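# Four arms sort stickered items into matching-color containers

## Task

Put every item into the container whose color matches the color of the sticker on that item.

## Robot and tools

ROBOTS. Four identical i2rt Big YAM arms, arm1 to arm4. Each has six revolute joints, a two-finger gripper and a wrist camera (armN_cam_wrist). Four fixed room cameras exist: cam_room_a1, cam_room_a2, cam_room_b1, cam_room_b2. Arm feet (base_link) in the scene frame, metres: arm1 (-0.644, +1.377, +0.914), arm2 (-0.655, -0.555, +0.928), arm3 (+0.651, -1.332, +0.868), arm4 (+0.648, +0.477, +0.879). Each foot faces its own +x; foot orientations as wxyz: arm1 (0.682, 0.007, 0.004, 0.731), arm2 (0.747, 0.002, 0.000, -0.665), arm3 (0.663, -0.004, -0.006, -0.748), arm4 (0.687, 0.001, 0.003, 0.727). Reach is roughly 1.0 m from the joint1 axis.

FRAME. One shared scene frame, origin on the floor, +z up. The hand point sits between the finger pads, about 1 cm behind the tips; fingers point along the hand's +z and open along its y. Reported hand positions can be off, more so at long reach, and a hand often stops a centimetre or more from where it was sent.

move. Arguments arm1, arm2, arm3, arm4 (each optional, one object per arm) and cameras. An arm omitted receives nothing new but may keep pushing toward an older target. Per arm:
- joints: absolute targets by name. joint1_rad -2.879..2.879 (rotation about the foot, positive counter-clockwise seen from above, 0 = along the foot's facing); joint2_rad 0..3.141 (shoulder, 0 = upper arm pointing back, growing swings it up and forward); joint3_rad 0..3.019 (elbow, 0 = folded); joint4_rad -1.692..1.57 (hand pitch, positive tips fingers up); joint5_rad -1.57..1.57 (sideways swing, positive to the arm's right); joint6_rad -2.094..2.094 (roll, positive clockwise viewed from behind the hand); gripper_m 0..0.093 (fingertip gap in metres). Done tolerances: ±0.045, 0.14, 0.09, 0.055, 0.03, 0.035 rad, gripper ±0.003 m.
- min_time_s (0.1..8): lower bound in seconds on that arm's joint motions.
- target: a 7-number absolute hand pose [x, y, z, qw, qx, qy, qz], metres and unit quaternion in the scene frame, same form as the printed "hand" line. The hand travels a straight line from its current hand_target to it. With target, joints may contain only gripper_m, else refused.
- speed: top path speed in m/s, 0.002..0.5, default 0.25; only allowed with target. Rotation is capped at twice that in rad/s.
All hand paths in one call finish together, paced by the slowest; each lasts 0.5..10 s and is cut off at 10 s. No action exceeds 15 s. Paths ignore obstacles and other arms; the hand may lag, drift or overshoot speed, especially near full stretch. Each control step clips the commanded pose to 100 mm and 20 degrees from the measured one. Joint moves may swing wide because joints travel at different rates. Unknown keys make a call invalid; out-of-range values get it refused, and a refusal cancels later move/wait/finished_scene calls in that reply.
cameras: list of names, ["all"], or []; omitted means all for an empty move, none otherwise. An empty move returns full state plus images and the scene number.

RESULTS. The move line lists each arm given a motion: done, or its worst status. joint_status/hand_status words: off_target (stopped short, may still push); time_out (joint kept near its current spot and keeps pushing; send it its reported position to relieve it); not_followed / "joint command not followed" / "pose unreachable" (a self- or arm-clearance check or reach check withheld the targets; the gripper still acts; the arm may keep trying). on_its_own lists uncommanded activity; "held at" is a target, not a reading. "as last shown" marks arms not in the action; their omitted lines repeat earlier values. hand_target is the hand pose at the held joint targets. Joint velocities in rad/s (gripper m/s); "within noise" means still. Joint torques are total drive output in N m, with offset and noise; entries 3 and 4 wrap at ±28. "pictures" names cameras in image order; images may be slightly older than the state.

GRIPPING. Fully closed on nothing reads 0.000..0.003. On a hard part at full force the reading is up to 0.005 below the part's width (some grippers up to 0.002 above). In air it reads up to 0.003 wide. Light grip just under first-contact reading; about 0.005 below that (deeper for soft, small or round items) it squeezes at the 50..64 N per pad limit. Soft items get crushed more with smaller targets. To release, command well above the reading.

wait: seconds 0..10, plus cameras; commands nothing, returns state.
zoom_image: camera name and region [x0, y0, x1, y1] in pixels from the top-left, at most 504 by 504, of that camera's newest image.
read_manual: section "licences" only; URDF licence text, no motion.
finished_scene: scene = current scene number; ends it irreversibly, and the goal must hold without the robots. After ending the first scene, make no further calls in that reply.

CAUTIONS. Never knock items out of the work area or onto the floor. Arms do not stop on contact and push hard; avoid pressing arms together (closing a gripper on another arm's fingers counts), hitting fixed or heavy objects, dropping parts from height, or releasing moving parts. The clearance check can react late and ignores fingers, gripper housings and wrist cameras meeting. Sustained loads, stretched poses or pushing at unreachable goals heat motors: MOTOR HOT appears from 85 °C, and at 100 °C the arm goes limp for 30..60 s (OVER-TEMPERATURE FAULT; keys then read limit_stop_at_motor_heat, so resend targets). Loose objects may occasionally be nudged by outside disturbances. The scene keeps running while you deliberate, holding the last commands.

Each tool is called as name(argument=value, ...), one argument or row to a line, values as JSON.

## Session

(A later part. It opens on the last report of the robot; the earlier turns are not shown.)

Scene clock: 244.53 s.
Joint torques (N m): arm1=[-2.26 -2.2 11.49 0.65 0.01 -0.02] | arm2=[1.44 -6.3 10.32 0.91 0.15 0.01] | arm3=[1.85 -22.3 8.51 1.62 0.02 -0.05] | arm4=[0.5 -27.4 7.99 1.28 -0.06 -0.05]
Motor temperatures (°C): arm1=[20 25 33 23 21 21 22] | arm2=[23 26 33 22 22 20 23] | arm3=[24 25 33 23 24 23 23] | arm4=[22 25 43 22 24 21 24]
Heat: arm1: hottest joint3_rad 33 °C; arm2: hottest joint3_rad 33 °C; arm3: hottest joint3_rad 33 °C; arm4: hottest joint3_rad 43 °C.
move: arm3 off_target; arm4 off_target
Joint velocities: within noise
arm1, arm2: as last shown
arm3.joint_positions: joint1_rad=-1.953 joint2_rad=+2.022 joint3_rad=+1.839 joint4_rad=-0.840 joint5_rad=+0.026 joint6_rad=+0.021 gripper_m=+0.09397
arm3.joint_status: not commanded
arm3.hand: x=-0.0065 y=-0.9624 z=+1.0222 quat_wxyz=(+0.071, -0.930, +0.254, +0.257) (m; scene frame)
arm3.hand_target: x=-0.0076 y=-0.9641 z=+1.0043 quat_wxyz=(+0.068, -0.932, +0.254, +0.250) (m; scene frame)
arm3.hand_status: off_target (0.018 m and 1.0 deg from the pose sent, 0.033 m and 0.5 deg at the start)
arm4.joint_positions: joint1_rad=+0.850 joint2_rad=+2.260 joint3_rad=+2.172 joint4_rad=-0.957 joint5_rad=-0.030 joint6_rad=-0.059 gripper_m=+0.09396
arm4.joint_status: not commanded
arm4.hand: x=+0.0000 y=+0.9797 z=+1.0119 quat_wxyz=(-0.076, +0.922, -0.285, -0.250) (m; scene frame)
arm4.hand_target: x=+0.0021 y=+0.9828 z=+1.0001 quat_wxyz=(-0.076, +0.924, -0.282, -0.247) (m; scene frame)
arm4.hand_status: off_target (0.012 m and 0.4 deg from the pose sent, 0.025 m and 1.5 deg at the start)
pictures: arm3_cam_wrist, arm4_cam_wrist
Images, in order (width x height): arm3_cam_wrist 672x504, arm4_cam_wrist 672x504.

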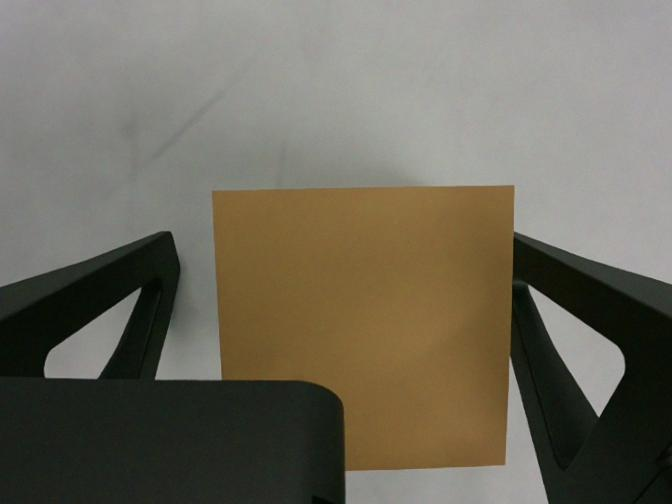

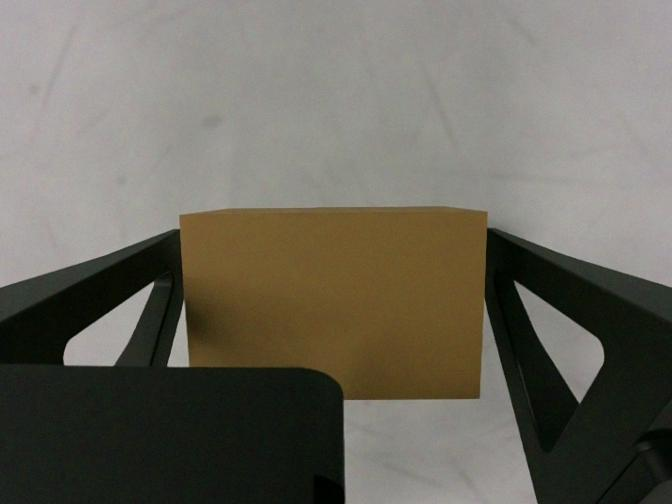

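move(
  arm4={"joints":{"gripper_m":0.062}},
  arm3={"joints":{"gripper_m":0.046}},
)

move(
  arm4={"target":[0.010,0.976,1.085,0.0757,-0.9237,0.2824,0.2475],"speed":0.12},
  arm3={"target":[-0.003,-0.960,1.095,0.0681,-0.9319,0.2540,0.2497],"speed":0.12},
  cameras=["arm3_cam_wrist","arm4_cam_wrist","cam_room_a1","cam_room_a2"],
)

Scene clock: 250.83 s.
Joint torques (N m): arm1=[-2.37 -1.85 11.62 0.5 -0.02 -0.01] | arm2=[1.49 -6.18 10.33 0.91 0.14 0.01] | arm3=[1.67 -22.3 8.61 1.61 0.05 -0.04] | arm4=[1.03 -27.22 8.29 1.21 -0.01 -0.02]
Motor temperatures (°C): arm1=[20 25 33 23 21 21 22] | arm2=[23 25 33 22 22 20 23] | arm3=[24 25 33 23 24 23 23] | arm4=[22 25 42 22 24 21 24]
Heat: arm1: hottest joint3_rad 33 °C; arm2: hottest joint3_rad 33 °C; arm3: hottest joint3_rad 33 °C; arm4: hottest joint3_rad 42 °C.
move: arm3 off_target; arm4 off_target
Joint velocities: within noise
arm1, arm2: as last shown
arm3.joint_positions: joint1_rad=-1.953 joint2_rad=+2.022 joint3_rad=+1.839 joint4_rad=-0.840 joint5_rad=+0.026 joint6_rad=+0.021 gripper_m=+0.05307
arm3.joint_status: gripper_m off_target (ended at +0.05310, target +0.04600)
arm3.hand: x=-0.0067 y=-0.9625 z=+1.0223 quat_wxyz=(+0.070, -0.930, +0.254, +0.258) (m; scene frame)
arm3.hand_target: x=-0.0076 y=-0.9641 z=+1.0043 quat_wxyz=(+0.068, -0.932, +0.254, +0.250) (m; scene frame)
arm3.hand_status: not commanded
arm4.joint_positions: joint1_rad=+0.846 joint2_rad=+2.260 joint3_rad=+2.171 joint4_rad=-0.952 joint5_rad=-0.031 joint6_rad=-0.060 gripper_m=+0.06933
arm4.joint_status: gripper_m off_target (ended at +0.06936, target +0.06200)
arm4.hand: x=+0.0015 y=+0.9828 z=+1.0118 quat_wxyz=(-0.077, +0.921, -0.286, -0.251) (m; scene frame)
arm4.hand_target: x=+0.0021 y=+0.9827 z=+1.0001 quat_wxyz=(-0.076, +0.924, -0.282, -0.247) (m; scene frame)
arm4.hand_status: not commanded
pictures: none

Scene clock: 252.33 s.
Joint torques (N m): arm1=[-2.2 -2.2 11.62 0.68 -0.02 0] | arm2=[1.44 -6.36 10.35 0.94 0.14 0.01] | arm3=[1.08 -25.64 14.28 0.64 -0.06 -0.11] | arm4=[0.73 -29.22 12.94 0.38 -0.01 -0.02]
Motor temperatures (°C): arm1=[20 25 33 23 21 21 22] | arm2=[23 25 33 22 22 20 23] | arm3=[24 26 33 23 24 23 23] | arm4=[22 26 42 22 24 21 25]
Heat: arm1: hottest joint3_rad 33 °C; arm2: hottest joint3_rad 33 °C; arm3: hottest joint3_rad 33 °C; arm4: hottest joint3_rad 42 °C.
move: arm3 off_target; arm4 off_target
Joint velocities: within noise
arm1, arm2: as last shown
arm3.joint_positions: joint1_rad=-1.953 joint2_rad=+2.015 joint3_rad=+1.941 joint4_rad=-1.033 joint5_rad=+0.025 joint6_rad=+0.021 gripper_m=+0.05307
arm3.joint_status: not commanded
arm3.hand: x=+0.0065 y=-0.9694 z=+1.0550 quat_wxyz=(+0.060, -0.940, +0.256, +0.218) (m; scene frame)
arm3.hand_target: x=-0.0012 y=-0.9609 z=+1.0949 quat_wxyz=(+0.068, -0.932, +0.254, +0.250) (m; scene frame)
arm3.hand_status: off_target (0.042 m and 3.8 deg from the pose sent, 0.073 m and 1.0 deg at the start)
arm4.joint_positions: joint1_rad=+0.846 joint2_rad=+2.235 joint3_rad=+2.229 joint4_rad=-1.109 joint5_rad=-0.031 joint6_rad=-0.061 gripper_m=+0.06933
arm4.joint_status: not commanded
arm4.hand: x=+0.0180 y=+0.9700 z=+1.0420 quat_wxyz=(-0.064, +0.930, -0.289, -0.218) (m; scene frame)
arm4.hand_target: x=+0.0115 y=+0.9747 z=+1.0848 quat_wxyz=(-0.076, +0.924, -0.282, -0.248) (m; scene frame)
arm4.hand_status: off_target (0.044 m and 3.8 deg from the pose sent, 0.074 m and 0.7 deg at the start)
pictures: arm3_cam_wrist, arm4_cam_wrist, cam_room_a1, cam_room_a2
Images, in order (width x height): arm3_cam_wrist 672x504, arm4_cam_wrist 672x504, cam_room_a1 672x504, cam_room_a2 672x504.

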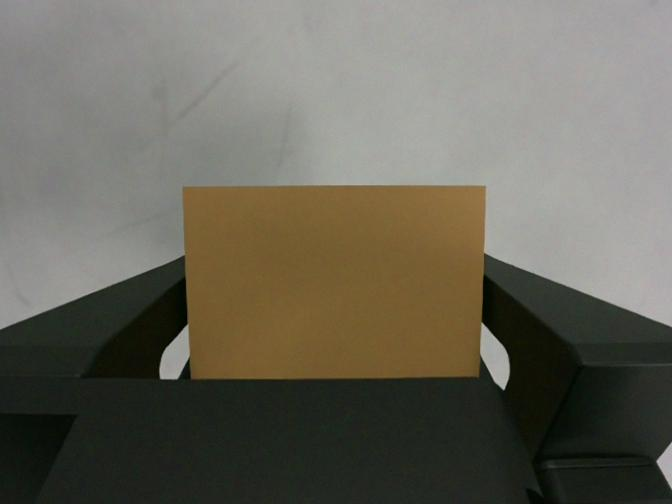

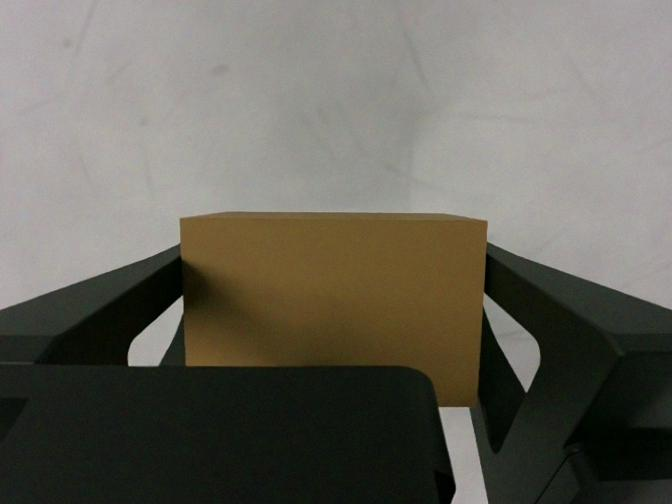

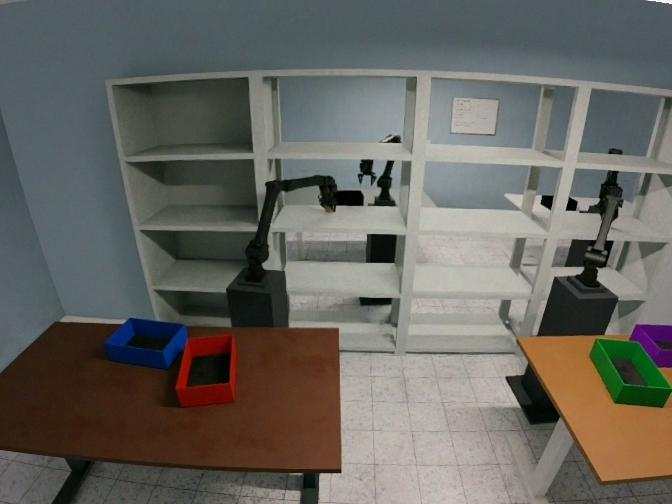

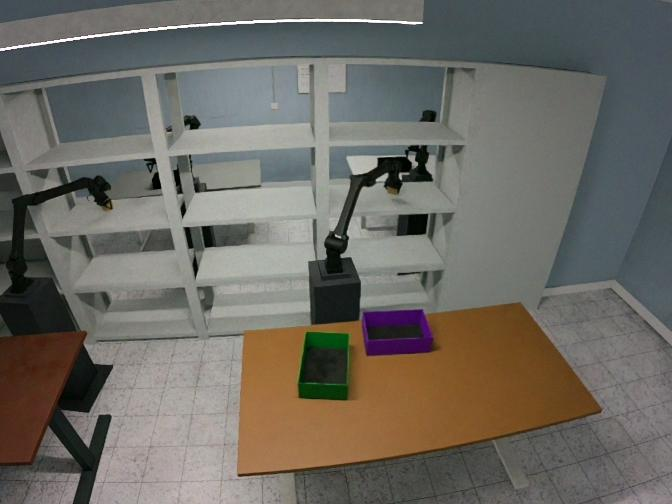

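move(
  arm4={"target":[0.34,0.70,1.125,0.0757,-0.9237,0.2824,0.2475],"speed":0.3},
  arm3={"target":[0.38,-1.171,1.135,0.0681,-0.9319,0.2540,0.2497],"speed":0.3},
)

move(
  arm4={"joints":{"joint1_rad":-1.45,"joint2_rad":1.072,"joint3_rad":1.254,"joint4_rad":-1.229,"joint5_rad":0,"joint6_rad":0},"min_time_s":3.5},
  arm3={"joints":{"joint1_rad":1.43,"joint2_rad":1.072,"joint3_rad":1.254,"joint4_rad":-1.229,"joint5_rad":0,"joint6_rad":0},"min_time_s":4},
  cameras=["arm3_cam_wrist","arm4_cam_wrist","cam_room_a1","cam_room_a2"],
)

Scene clock: 262.83 s.
Joint torques (N m): arm1=[-2.43 -2.14 11.54 0.54 -0.04 -0.04] | arm2=[1.49 -6.3 10.33 0.92 0.15 0.01] | arm3=[0.56 -2.96 9.44 0.83 -0.07 -0.12] | arm4=[1.55 -5.54 9.54 0.49 0.21 0.17]
Motor temperatures (°C): arm1=[20 24 33 23 21 21 22] | arm2=[23 25 33 22 22 20 23] | arm3=[24 26 34 23 24 23 24] | arm4=[22 26 43 22 24 21 25]
Heat: arm1: hottest joint3_rad 33 °C; arm2: hottest joint3_rad 33 °C; arm3: hottest joint3_rad 34 °C; arm4: hottest joint3_rad 43 °C.
move: arm3 done; arm4 done
Joint velocities: within noise
arm1.joint_positions: joint1_rad=-2.221 joint2_rad=+0.978 joint3_rad=+0.870 joint4_rad=-1.142 joint5_rad=-0.006 joint6_rad=+0.002 gripper_m=+0.09296
arm1.joint_status: not commanded
arm1.hand: x=-0.3689 y=+1.1989 z=+1.1156 quat_wxyz=(-0.147, -0.284, -0.947, +0.044) (m; scene frame)
arm1.hand_target: x=-0.3700 y=+1.1970 z=+1.1149 quat_wxyz=(-0.141, -0.285, -0.947, +0.043) (m; scene frame)
arm1.hand_status: not commanded
arm2.joint_positions: joint1_rad=+0.922 joint2_rad=+1.012 joint3_rad=+0.859 joint4_rad=-1.093 joint5_rad=+0.002 joint6_rad=+0.012 gripper_m=+0.09293
arm2.joint_status: not commanded
arm2.hand: x=-0.3668 y=-0.7267 z=+1.1228 quat_wxyz=(-0.157, -0.266, -0.950, +0.041) (m; scene frame)
arm2.hand_target: x=-0.3701 y=-0.7220 z=+1.1151 quat_wxyz=(-0.143, -0.259, -0.954, +0.039) (m; scene frame)
arm2.hand_status: not commanded
arm3.joint_positions: joint1_rad=-1.953 joint2_rad=+0.794 joint3_rad=+0.893 joint4_rad=-1.124 joint5_rad=+0.022 joint6_rad=+0.018 gripper_m=+0.05307
arm3.joint_status: not commanded
arm3.hand: x=+0.3779 y=-1.1731 z=+1.1390 quat_wxyz=(+0.069, -0.930, +0.253, +0.257) (m; scene frame)
arm3.hand_target: x=+0.3800 y=-1.1710 z=+1.1349 quat_wxyz=(+0.068, -0.932, +0.254, +0.250) (m; scene frame)
arm3.hand_status: done (0.005 m and 0.9 deg from the pose sent, 0.432 m and 3.8 deg at the start)
arm4.joint_positions: joint1_rad=+0.880 joint2_rad=+0.994 joint3_rad=+0.931 joint4_rad=-0.970 joint5_rad=-0.015 joint6_rad=-0.046 gripper_m=+0.06933
arm4.joint_status: not commanded
arm4.hand: x=+0.3412 y=+0.7017 z=+1.1275 quat_wxyz=(-0.079, +0.923, -0.278, -0.254) (m; scene frame)
arm4.hand_target: x=+0.3400 y=+0.6999 z=+1.1249 quat_wxyz=(-0.076, +0.924, -0.282, -0.248) (m; scene frame)
arm4.hand_status: done (0.003 m and 1.0 deg from the pose sent, 0.428 m and 3.8 deg at the start)
pictures: none

Scene clock: 267.17 s.
Joint torques (N m): arm1=[-2.43 -2.26 11.51 0.61 -0.05 -0.04] | arm2=[1.44 -6.24 10.33 0.92 0.14 0] | arm3=[1.44 -6.59 14.75 0.69 0.04 -0.12] | arm4=[1.32 -6.01 13.04 0.42 0.12 0.19]
Motor temperatures (°C): arm1=[20 24 33 23 21 21 22] | arm2=[23 25 33 22 22 20 23] | arm3=[24 26 35 23 24 23 24] | arm4=[22 26 43 22 24 21 25]
Heat: arm1: hottest joint3_rad 33 °C; arm2: hottest joint3_rad 33 °C; arm3: hottest joint3_rad 35 °C; arm4: hottest joint3_rad 43 °C.
move: arm3 done; arm4 done
Joint velocities: within noise
arm1, arm2: as last shown
arm3.joint_positions: joint1_rad=+1.426 joint2_rad=+1.063 joint3_rad=+1.193 joint4_rad=-1.223 joint5_rad=+0.000 joint6_rad=+0.007 gripper_m=+0.05307
arm3.joint_status: all done
arm3.hand: x=+1.0266 y=-1.4300 z=+1.1929 quat_wxyz=(-0.236, -0.130, -0.962, +0.037) (m; scene frame)
arm3.hand_target: x=+1.0368 y=-1.4306 z=+1.2195 quat_wxyz=(-0.258, -0.124, -0.957, +0.040) (m; scene frame)
arm3.hand_status: not commanded
arm4.joint_positions: joint1_rad=-1.455 joint2_rad=+1.056 joint3_rad=+1.197 joint4_rad=-1.218 joint5_rad=-0.001 joint6_rad=-0.013 gripper_m=+0.06933
arm4.joint_status: all done
arm4.hand: x=+1.0339 y=+0.5453 z=+1.2058 quat_wxyz=(-0.241, +0.090, -0.966, -0.019) (m; scene frame)
arm4.hand_target: x=+1.0434 y=+0.5486 z=+1.2272 quat_wxyz=(-0.256, +0.086, -0.963, -0.021) (m; scene frame)
arm4.hand_status: not commanded
pictures: arm3_cam_wrist, arm4_cam_wrist, cam_room_a1, cam_room_a2
Images, in order (width x height): arm3_cam_wrist 672x504, arm4_cam_wrist 672x504, cam_room_a1 672x504, cam_room_a2 672x504.

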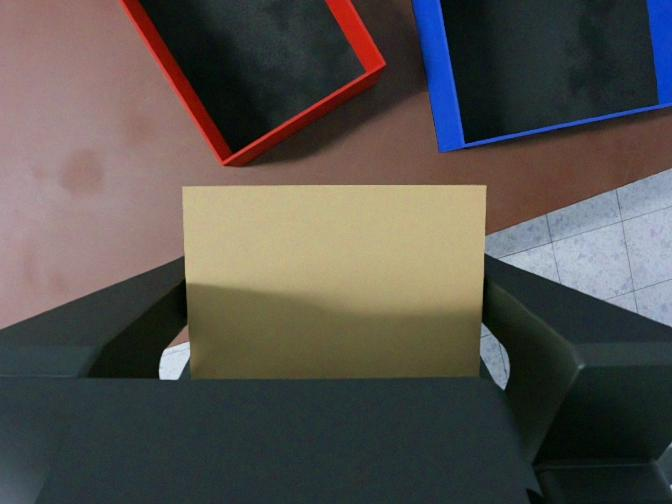

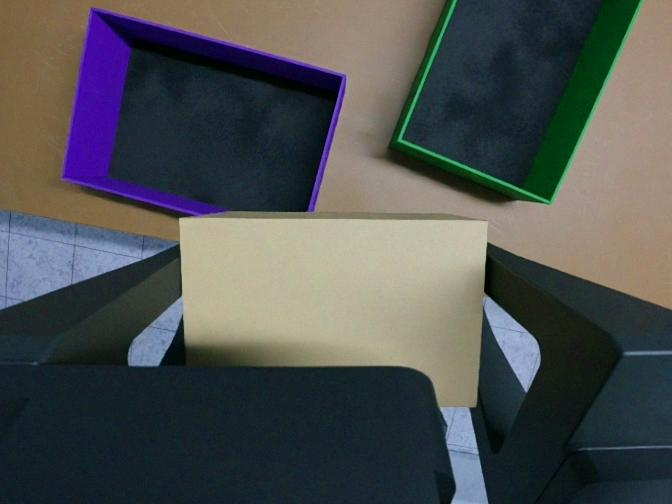

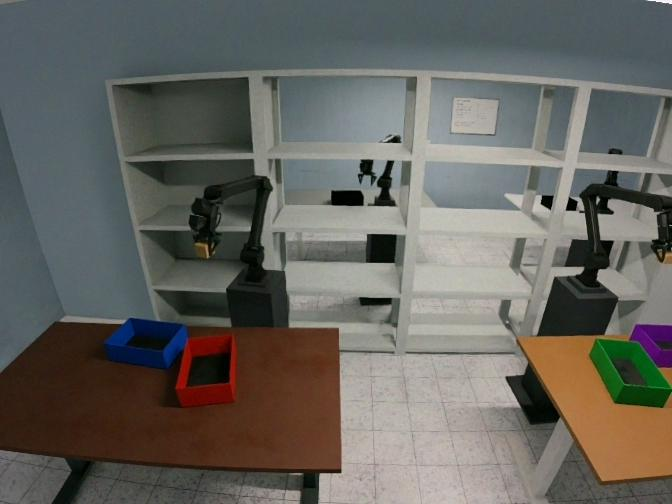

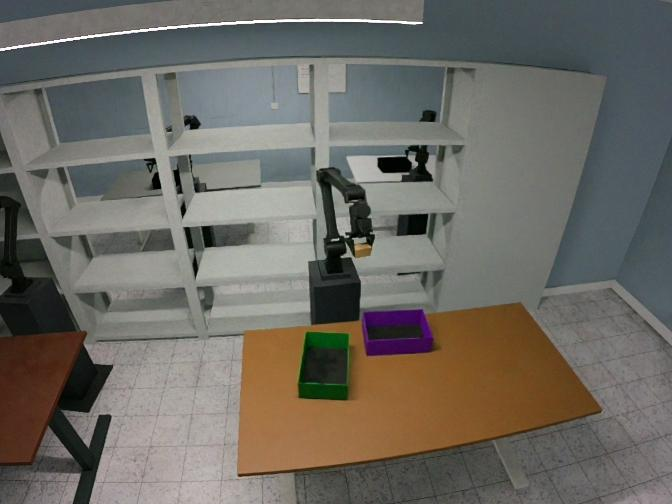

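move(
  arm4={"target":[1.11,0.706,0.99,0.1941,-0.2238,0.9540,0.0455],"speed":0.25},
  arm3={"target":[1.15,-1.70,0.99,0.1894,0.3060,0.9309,-0.0623],"speed":0.25},
  cameras=["arm3_cam_wrist","arm4_cam_wrist"],
)

Scene clock: 323.00 s.
Joint torques (N m): arm1=[-2.78 -3.14 11.36 0.7 0 -0.03] | arm2=[1.49 -6.36 10.33 0.91 0.14 0.01] | arm3=[0.62 -19.31 13.12 1.09 0.1 0.02] | arm4=[1.08 -14.27 8.9 1.1 -0.04 0]
Motor temperatures (°C): arm1=[20 24 33 23 21 21 22] | arm2=[23 25 34 22 22 20 23] | arm3=[24 24 35 23 24 23 24] | arm4=[21 24 47 22 24 21 26]
Heat: arm1: hottest joint3_rad 33 °C; arm2: hottest joint3_rad 34 °C; arm3: hottest joint3_rad 35 °C; arm4: hottest joint3_rad 47 °C.
move: arm3 off_target; arm4 off_target
Joint velocities: within noise
arm1, arm2: as last shown
arm3.joint_positions: joint1_rad=+1.059 joint2_rad=+1.790 joint3_rad=+1.359 joint4_rad=-0.814 joint5_rad=-0.013 joint6_rad=-0.009 gripper_m=+0.05307
arm3.joint_status: not commanded
arm3.hand: x=+1.1330 y=-1.6817 z=+0.9635 quat_wxyz=(-0.158, -0.301, -0.939, +0.051) (m; scene frame)
arm3.hand_target: x=+1.1484 y=-1.6990 z=+0.9906 quat_wxyz=(-0.189, -0.306, -0.931, +0.062) (m; scene frame)
arm3.hand_status: off_target (0.036 m and 4.0 deg from the pose sent, 0.360 m and 21.3 deg at the start)
arm4.joint_positions: joint1_rad=-1.170 joint2_rad=+1.527 joint3_rad=+1.056 joint4_rad=-0.720 joint5_rad=+0.002 joint6_rad=+0.004 gripper_m=+0.06933
arm4.joint_status: not commanded
arm4.hand: x=+1.1024 y=+0.7002 z=+0.9845 quat_wxyz=(-0.182, +0.221, -0.957, -0.041) (m; scene frame)
arm4.hand_target: x=+1.1098 y=+0.7059 z=+0.9902 quat_wxyz=(-0.194, +0.224, -0.954, -0.045) (m; scene frame)
arm4.hand_status: off_target (0.011 m and 1.6 deg from the pose sent, 0.280 m and 16.6 deg at the start)
pictures: arm3_cam_wrist, arm4_cam_wrist
Images, in order (width x height): arm3_cam_wrist 672x504, arm4_cam_wrist 672x504.

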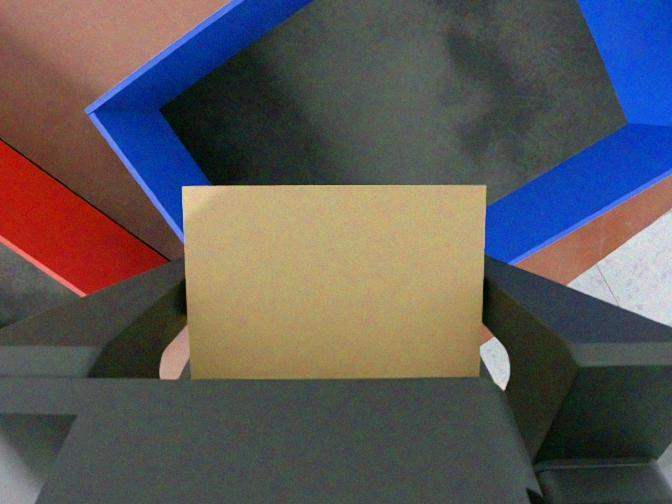

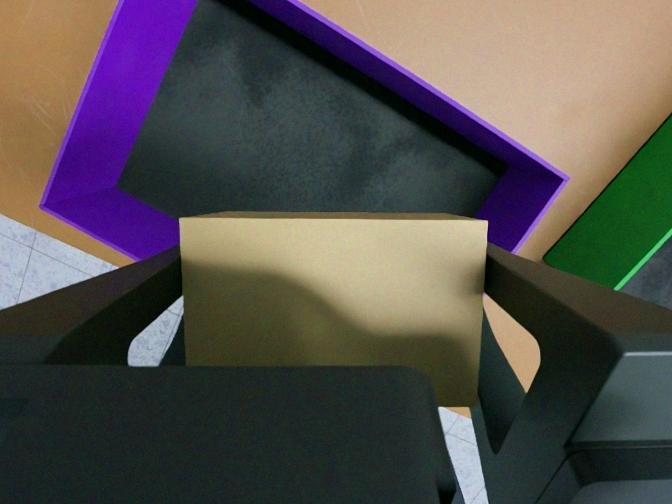

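move(
  arm4={"target":[1.112,0.714,0.85,0.1941,-0.2238,0.9540,0.0455],"speed":0.2},
  arm3={"target":[1.163,-1.726,0.86,0.1894,0.3060,0.9309,-0.0623],"speed":0.2},
  cameras=["arm3_cam_wrist","arm4_cam_wrist"],
)

Scene clock: 349.23 s.
Joint torques (N m): arm1=[-2.02 -2.2 11.43 0.73 -0.01 -0.05] | arm2=[1.44 -6.3 10.32 0.92 0.14 0] | arm3=[0.21 -21.42 8.66 1.33 -0.07 -0.12] | arm4=[0.85 -15.85 6.43 1.24 0.16 0.11]
Motor temperatures (°C): arm1=[20 24 33 23 21 21 22] | arm2=[23 25 34 22 22 20 23] | arm3=[24 26 37 23 24 23 25] | arm4=[21 24 43 22 24 21 26]
Heat: arm1: hottest joint3_rad 33 °C; arm2: hottest joint3_rad 34 °C; arm3: hottest joint3_rad 37 °C; arm4: hottest joint3_rad 43 °C.
move: arm3 off_target; arm4 done
Joint velocities: within noise
arm1, arm2: as last shown
arm3.joint_positions: joint1_rad=+1.044 joint2_rad=+2.014 joint3_rad=+1.359 joint4_rad=-0.553 joint5_rad=-0.016 joint6_rad=-0.012 gripper_m=+0.05307
arm3.joint_status: not commanded
arm3.hand: x=+1.1600 y=-1.7137 z=+0.8521 quat_wxyz=(-0.176, -0.305, -0.934, +0.057) (m; scene frame)
arm3.hand_target: x=+1.1628 y=-1.7258 z=+0.8602 quat_wxyz=(-0.189, -0.306, -0.931, +0.062) (m; scene frame)
arm3.hand_status: off_target (0.015 m and 1.7 deg from the pose sent, 0.117 m and 4.0 deg at the start)
arm4.joint_positions: joint1_rad=-1.161 joint2_rad=+1.776 joint3_rad=+0.938 joint4_rad=-0.340 joint5_rad=+0.002 joint6_rad=+0.004 gripper_m=+0.06933
arm4.joint_status: not commanded
arm4.hand: x=+1.1088 y=+0.7087 z=+0.8504 quat_wxyz=(-0.187, +0.225, -0.955, -0.044) (m; scene frame)
arm4.hand_target: x=+1.1120 y=+0.7140 z=+0.8501 quat_wxyz=(-0.194, +0.224, -0.954, -0.046) (m; scene frame)
arm4.hand_status: done (0.006 m and 0.8 deg from the pose sent, 0.135 m and 1.6 deg at the start)
pictures: arm3_cam_wrist, arm4_cam_wrist
Images, in order (width x height): arm3_cam_wrist 672x504, arm4_cam_wrist 672x504.

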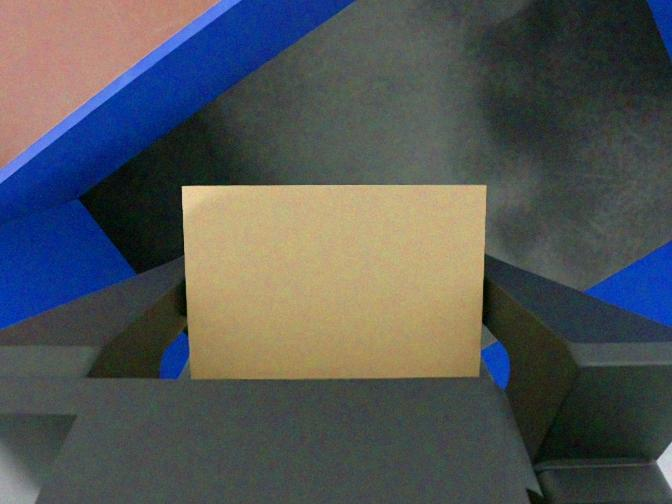

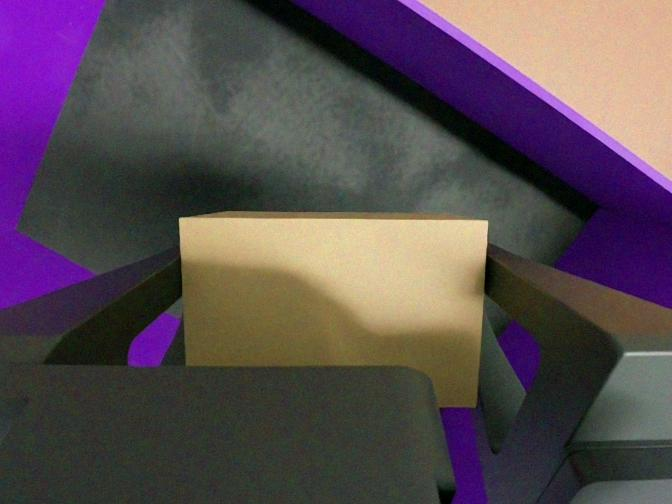

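move(
  arm4={"target":[1.113,0.714,0.755,0.1941,-0.2238,0.9540,0.0455],"speed":0.12},
  arm3={"target":[1.163,-1.726,0.768,0.1894,0.3060,0.9309,-0.0623],"speed":0.12},
  cameras=["arm3_cam_wrist","arm4_cam_wrist"],
)

Scene clock: 355.03 s.
Joint torques (N m): arm1=[-2.26 -2.78 11.38 0.64 -0.02 0.01] | arm2=[1.38 -6.42 10.33 0.92 0.14 0] | arm3=[0.15 -21.48 6.61 1.42 -0.07 -0.11] | arm4=[1.49 -16.38 4.86 1.31 0.16 0.1]
Motor temperatures (°C): arm1=[20 24 34 23 21 21 22] | arm2=[23 25 34 22 22 20 23] | arm3=[24 26 37 23 24 23 25] | arm4=[21 24 42 22 24 21 26]
Heat: arm1: hottest joint3_rad 34 °C; arm2: hottest joint3_rad 34 °C; arm3: hottest joint3_rad 37 °C; arm4: hottest joint3_rad 42 °C.
move: arm3 done; arm4 done
Joint velocities: within noise
arm1, arm2: as last shown
arm3.joint_positions: joint1_rad=+1.044 joint2_rad=+2.165 joint3_rad=+1.346 joint4_rad=-0.367 joint5_rad=-0.016 joint6_rad=-0.012 gripper_m=+0.05307
arm3.joint_status: not commanded
arm3.hand: x=+1.1662 y=-1.7194 z=+0.7707 quat_wxyz=(-0.186, -0.304, -0.932, +0.061) (m; scene frame)
arm3.hand_target: x=+1.1629 y=-1.7258 z=+0.7680 quat_wxyz=(-0.189, -0.306, -0.931, +0.062) (m; scene frame)
arm3.hand_status: done (0.008 m and 0.5 deg from the pose sent, 0.085 m and 1.7 deg at the start)
arm4.joint_positions: joint1_rad=-1.161 joint2_rad=+1.998 joint3_rad=+0.924 joint4_rad=-0.099 joint5_rad=+0.002 joint6_rad=+0.004 gripper_m=+0.06933
arm4.joint_status: not commanded
arm4.hand: x=+1.1108 y=+0.7096 z=+0.7588 quat_wxyz=(-0.190, +0.225, -0.955, -0.044) (m; scene frame)
arm4.hand_target: x=+1.1130 y=+0.7140 z=+0.7552 quat_wxyz=(-0.194, +0.224, -0.954, -0.046) (m; scene frame)
arm4.hand_status: done (0.006 m and 0.5 deg from the pose sent, 0.096 m and 0.8 deg at the start)
pictures: arm3_cam_wrist, arm4_cam_wrist
Images, in order (width x height): arm3_cam_wrist 672x504, arm4_cam_wrist 672x504.

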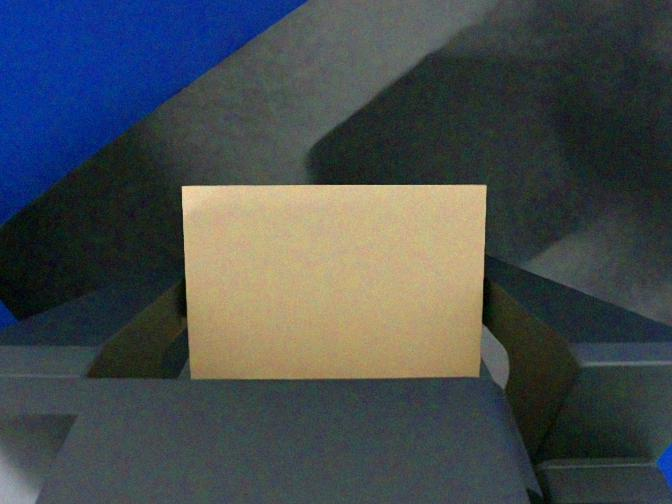

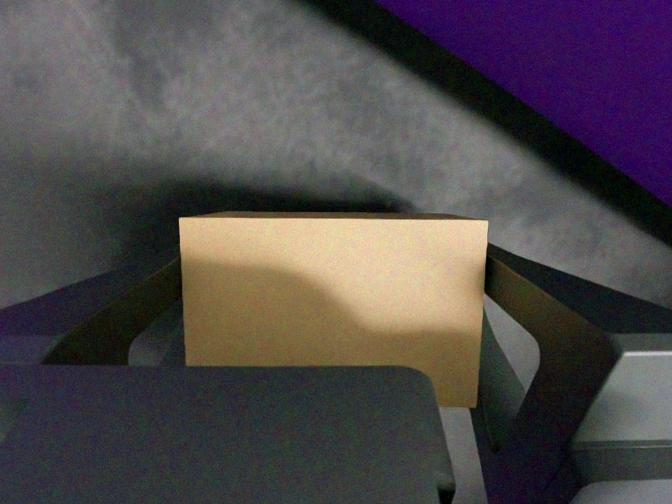

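move(
  arm4={"target":[1.113,0.714,0.733,0.1941,-0.2238,0.9540,0.0455],"speed":0.06},
  arm3={"target":[1.163,-1.726,0.742,0.1894,0.3060,0.9309,-0.0623],"speed":0.06},
  cameras=["arm3_cam_wrist","arm4_cam_wrist"],
)

Scene clock: 358.77 s.
Joint torques (N m): arm1=[-2.49 -2.14 11.43 0.79 0.01 0] | arm2=[1.55 -6.24 10.3 0.94 0.14 0.01] | arm3=[0.32 -20.78 6.46 1.24 -0.04 -0.1] | arm4=[0.97 -16.32 4.97 1.21 0.14 0.11]
Motor temperatures (°C): arm1=[20 24 34 23 21 21 22] | arm2=[23 25 34 22 22 20 23] | arm3=[24 26 36 23 24 23 25] | arm4=[21 24 41 22 24 21 27]
Heat: arm1: hottest joint3_rad 34 °C; arm2: hottest joint3_rad 34 °C; arm3: hottest joint3_rad 36 °C; arm4: hottest joint3_rad 41 °C.
move: arm3 off_target; arm4 done
Joint velocities: within noise
arm1, arm2: as last shown
arm3.joint_positions: joint1_rad=+1.044 joint2_rad=+2.205 joint3_rad=+1.346 joint4_rad=-0.315 joint5_rad=-0.017 joint6_rad=-0.012 gripper_m=+0.05307
arm3.joint_status: not commanded
arm3.hand: x=+1.1681 y=-1.7210 z=+0.7507 quat_wxyz=(-0.192, -0.303, -0.931, +0.062) (m; scene frame)
arm3.hand_target: x=+1.1629 y=-1.7257 z=+0.7421 quat_wxyz=(-0.189, -0.306, -0.931, +0.062) (m; scene frame)
arm3.hand_status: off_target (0.011 m and 0.4 deg from the pose sent, 0.030 m and 0.5 deg at the start)
arm4.joint_positions: joint1_rad=-1.161 joint2_rad=+2.048 joint3_rad=+0.924 joint4_rad=-0.046 joint5_rad=+0.002 joint6_rad=+0.004 gripper_m=+0.06933
arm4.joint_status: not commanded
arm4.hand: x=+1.1100 y=+0.7092 z=+0.7390 quat_wxyz=(-0.191, +0.225, -0.954, -0.045) (m; scene frame)
arm4.hand_target: x=+1.1128 y=+0.7138 z=+0.7331 quat_wxyz=(-0.194, +0.224, -0.954, -0.045) (m; scene frame)
arm4.hand_status: done (0.008 m and 0.4 deg from the pose sent, 0.026 m and 0.6 deg at the start)
pictures: arm3_cam_wrist, arm4_cam_wrist
Images, in order (width x height): arm3_cam_wrist 672x504, arm4_cam_wrist 672x504.

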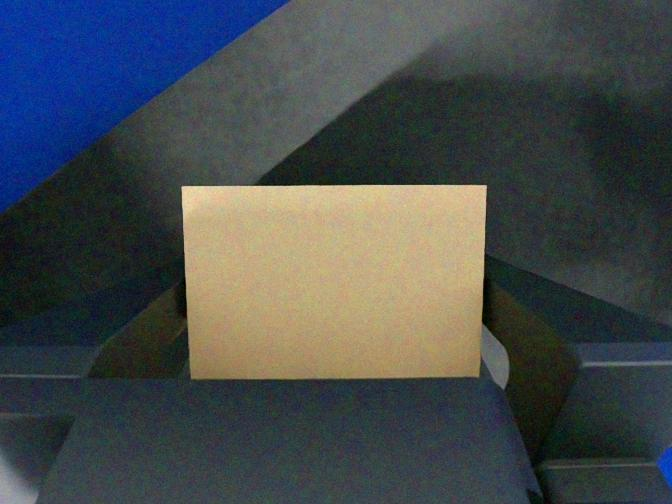

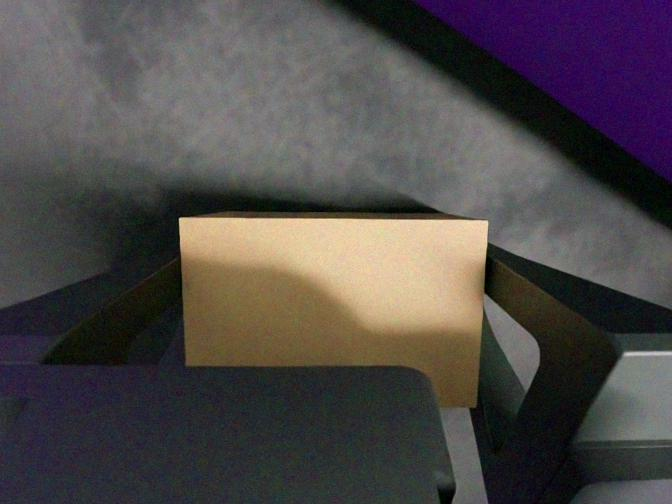

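move(
  arm4={"target":[1.113,0.714,0.727,0.1941,-0.2238,0.9540,0.0455],"speed":0.05},
  arm3={"target":[1.163,-1.726,0.736,0.1894,0.3060,0.9309,-0.0623],"speed":0.05},
)

move(
  arm4={"joints":{"gripper_m":0.09}},
  arm3={"joints":{"gripper_m":0.085}},
)

move(
  arm4={"target":[1.098,0.706,0.95,0.1941,-0.2238,0.9540,0.0455],"speed":0.15},
  arm3={"target":[1.147,-1.714,0.95,0.1894,0.3060,0.9309,-0.0623],"speed":0.15},
  cameras=["arm3_cam_wrist","arm4_cam_wrist","cam_room_a1","cam_room_a2"],
)

Scene clock: 367.07 s.
Joint torques (N m): arm1=[-2.55 -2.08 11.43 0.64 0.01 0.02] | arm2=[1.44 -6.18 10.33 0.9 0.14 0.01] | arm3=[0.38 -19.78 6.54 1.43 -0.05 -0.1] | arm4=[1.03 -15.03 5.05 1.24 0.17 0.11]
Motor temperatures (°C): arm1=[20 24 34 23 21 21 21] | arm2=[23 25 34 22 22 20 23] | arm3=[24 26 35 23 24 23 25] | arm4=[21 25 39 22 24 21 27]
Heat: arm1: hottest joint3_rad 34 °C; arm2: hottest joint3_rad 34 °C; arm3: hottest joint3_rad 35 °C; arm4: hottest joint3_rad 39 °C.
move: arm3 off_target; arm4 off_target
Joint velocities: within noise
arm1, arm2: as last shown
arm3.joint_positions: joint1_rad=+1.044 joint2_rad=+2.207 joint3_rad=+1.346 joint4_rad=-0.308 joint5_rad=-0.017 joint6_rad=-0.012 gripper_m=+0.05307
arm3.joint_status: not commanded
arm3.hand: x=+1.1690 y=-1.7217 z=+0.7504 quat_wxyz=(-0.194, -0.303, -0.931, +0.063) (m; scene frame)
arm3.hand_target: x=+1.1628 y=-1.7256 z=+0.7363 quat_wxyz=(-0.189, -0.306, -0.931, +0.062) (m; scene frame)
arm3.hand_status: off_target (0.016 m and 0.6 deg from the pose sent, 0.016 m and 0.4 deg at the start)
arm4.joint_positions: joint1_rad=-1.161 joint2_rad=+2.051 joint3_rad=+0.924 joint4_rad=-0.033 joint5_rad=+0.002 joint6_rad=+0.004 gripper_m=+0.06933
arm4.joint_status: not commanded
arm4.hand: x=+1.1119 y=+0.7101 z=+0.7388 quat_wxyz=(-0.196, +0.224, -0.954, -0.046) (m; scene frame)
arm4.hand_target: x=+1.1127 y=+0.7137 z=+0.7272 quat_wxyz=(-0.194, +0.224, -0.954, -0.045) (m; scene frame)
arm4.hand_status: off_target (0.012 m and 0.2 deg from the pose sent, 0.013 m and 0.4 deg at the start)
pictures: none

Scene clock: 367.60 s.
Joint torques (N m): arm1=[-2.67 -2.08 11.45 0.68 -0.03 -0.04] | arm2=[1.49 -6.24 10.36 0.91 0.15 0.01] | arm3=[0.21 -19.9 6.56 1.39 -0.04 -0.11] | arm4=[0.67 -15.38 5.04 1.1 0.15 0.14]
Motor temperatures (°C): arm1=[20 24 34 23 21 21 21] | arm2=[23 25 34 22 22 20 23] | arm3=[24 26 35 23 24 23 25] | arm4=[21 25 39 22 24 21 27]
Heat: arm1: hottest joint3_rad 34 °C; arm2: hottest joint3_rad 34 °C; arm3: hottest joint3_rad 35 °C; arm4: hottest joint3_rad 39 °C.
move: arm3 done; arm4 done
Joint velocities: within noise
arm1, arm2: as last shown
arm3.joint_positions: joint1_rad=+1.044 joint2_rad=+2.211 joint3_rad=+1.346 joint4_rad=-0.307 joint5_rad=-0.017 joint6_rad=-0.012 gripper_m=+0.08497
arm3.joint_status: all done
arm3.hand: x=+1.1683 y=-1.7212 z=+0.7477 quat_wxyz=(-0.193, -0.303, -0.931, +0.063) (m; scene frame)
arm3.hand_target: x=+1.1627 y=-1.7256 z=+0.7363 quat_wxyz=(-0.189, -0.306, -0.931, +0.062) (m; scene frame)
arm3.hand_status: not commanded
arm4.joint_positions: joint1_rad=-1.160 joint2_rad=+2.055 joint3_rad=+0.924 joint4_rad=-0.031 joint5_rad=+0.002 joint6_rad=+0.004 gripper_m=+0.08992
arm4.joint_status: all done
arm4.hand: x=+1.1110 y=+0.7101 z=+0.7367 quat_wxyz=(-0.194, +0.225, -0.954, -0.045) (m; scene frame)
arm4.hand_target: x=+1.1126 y=+0.7139 z=+0.7272 quat_wxyz=(-0.194, +0.224, -0.954, -0.046) (m; scene frame)
arm4.hand_status: not commanded
pictures: none

Scene clock: 369.77 s.
Joint torques (N m): arm1=[-2.49 -2.14 11.45 0.64 -0.04 0] | arm2=[1.44 -6.18 10.35 0.92 0.13 0.01] | arm3=[0.09 -20.01 12.07 0.39 -0.08 -0.11] | arm4=[1.08 -14.8 9.99 0.24 0.14 0.07]
Motor temperatures (°C): arm1=[20 24 34 23 21 21 21] | arm2=[23 25 34 22 22 20 23] | arm3=[24 26 35 23 24 23 25] | arm4=[21 25 38 22 24 21 26]
Heat: arm1: hottest joint3_rad 34 °C; arm2: hottest joint3_rad 34 °C; arm3: hottest joint3_rad 35 °C; arm4: hottest joint3_rad 38 °C.
move: arm3 off_target; arm4 off_target
Joint velocities: within noise
arm1.joint_positions: joint1_rad=-2.221 joint2_rad=+0.978 joint3_rad=+0.870 joint4_rad=-1.142 joint5_rad=-0.006 joint6_rad=+0.002 gripper_m=+0.09296
arm1.joint_status: not commanded
arm1.hand: x=-0.3689 y=+1.1989 z=+1.1156 quat_wxyz=(-0.147, -0.284, -0.947, +0.044) (m; scene frame)
arm1.hand_target: x=-0.3700 y=+1.1970 z=+1.1149 quat_wxyz=(-0.141, -0.285, -0.947, +0.043) (m; scene frame)
arm1.hand_status: not commanded
arm2.joint_positions: joint1_rad=+0.922 joint2_rad=+1.012 joint3_rad=+0.859 joint4_rad=-1.093 joint5_rad=+0.002 joint6_rad=+0.012 gripper_m=+0.09293
arm2.joint_status: not commanded
arm2.hand: x=-0.3668 y=-0.7267 z=+1.1228 quat_wxyz=(-0.157, -0.266, -0.950, +0.041) (m; scene frame)
arm2.hand_target: x=-0.3701 y=-0.7220 z=+1.1151 quat_wxyz=(-0.143, -0.259, -0.954, +0.039) (m; scene frame)
arm2.hand_status: not commanded
arm3.joint_positions: joint1_rad=+1.044 joint2_rad=+1.850 joint3_rad=+1.335 joint4_rad=-0.707 joint5_rad=-0.017 joint6_rad=-0.014 gripper_m=+0.08497
arm3.joint_status: not commanded
arm3.hand: x=+1.1378 y=-1.6960 z=+0.9275 quat_wxyz=(-0.169, -0.304, -0.936, +0.055) (m; scene frame)
arm3.hand_target: x=+1.1460 y=-1.7134 z=+0.9504 quat_wxyz=(-0.190, -0.306, -0.931, +0.063) (m; scene frame)
arm3.hand_status: off_target (0.030 m and 2.5 deg from the pose sent, 0.204 m and 0.5 deg at the start)
arm4.joint_positions: joint1_rad=-1.160 joint2_rad=+1.565 joint3_rad=+0.944 joint4_rad=-0.575 joint5_rad=+0.002 joint6_rad=+0.004 gripper_m=+0.08992
arm4.joint_status: not commanded
arm4.hand: x=+1.0849 y=+0.6971 z=+0.9328 quat_wxyz=(-0.179, +0.226, -0.957, -0.042) (m; scene frame)
arm4.hand_target: x=+1.0973 y=+0.7058 z=+0.9501 quat_wxyz=(-0.194, +0.224, -0.954, -0.046) (m; scene frame)
arm4.hand_status: off_target (0.023 m and 1.9 deg from the pose sent, 0.214 m and 0.1 deg at the start)
pictures: arm3_cam_wrist, arm4_cam_wrist, cam_room_a1, cam_room_a2
Images, in order (width x height): arm3_cam_wrist 672x504, arm4_cam_wrist 672x504, cam_room_a1 672x504, cam_room_a2 672x504.

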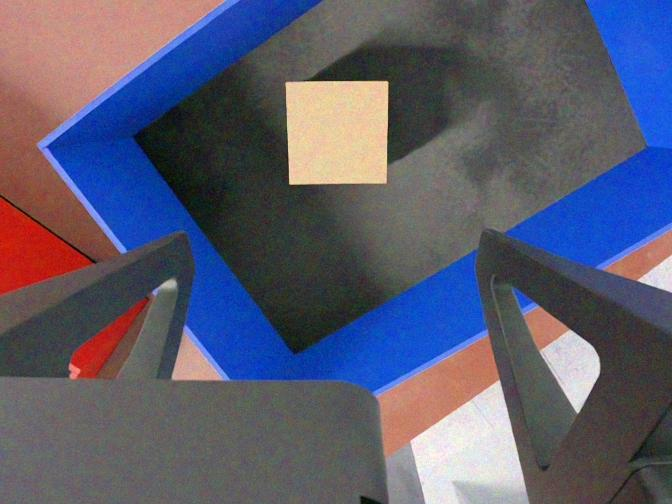

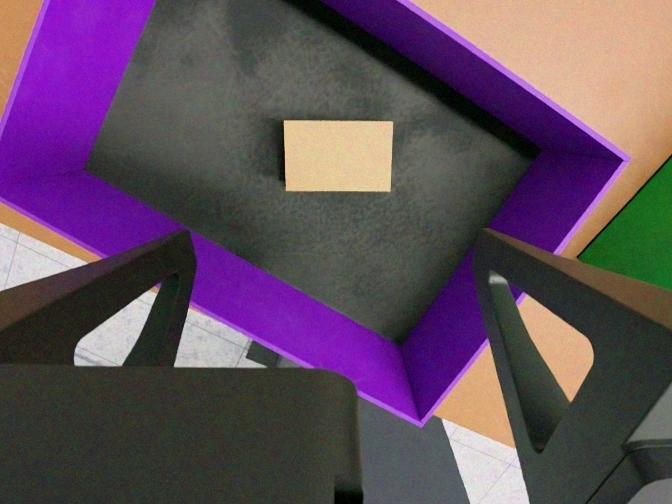

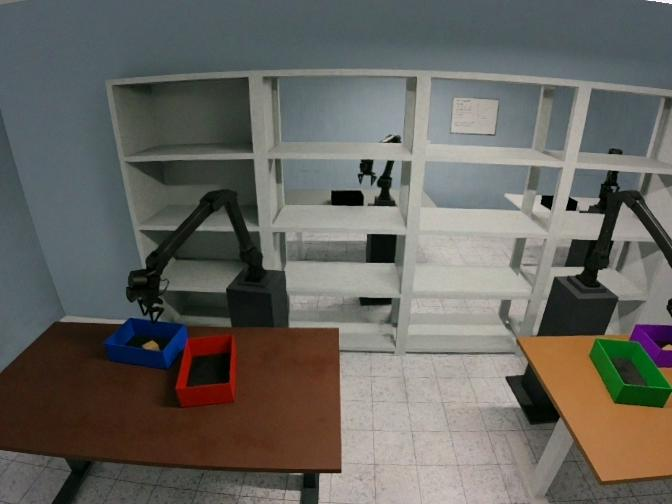

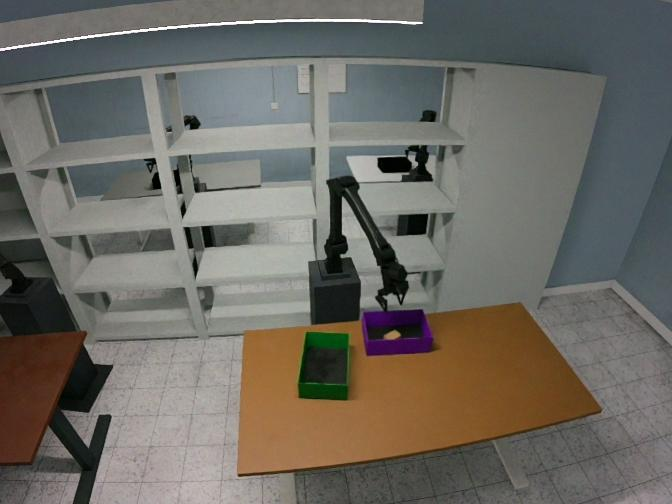

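Both items are in their containers and resting flat.

finished_scene(
  scene=3,
)

The scene is finished: the task was done.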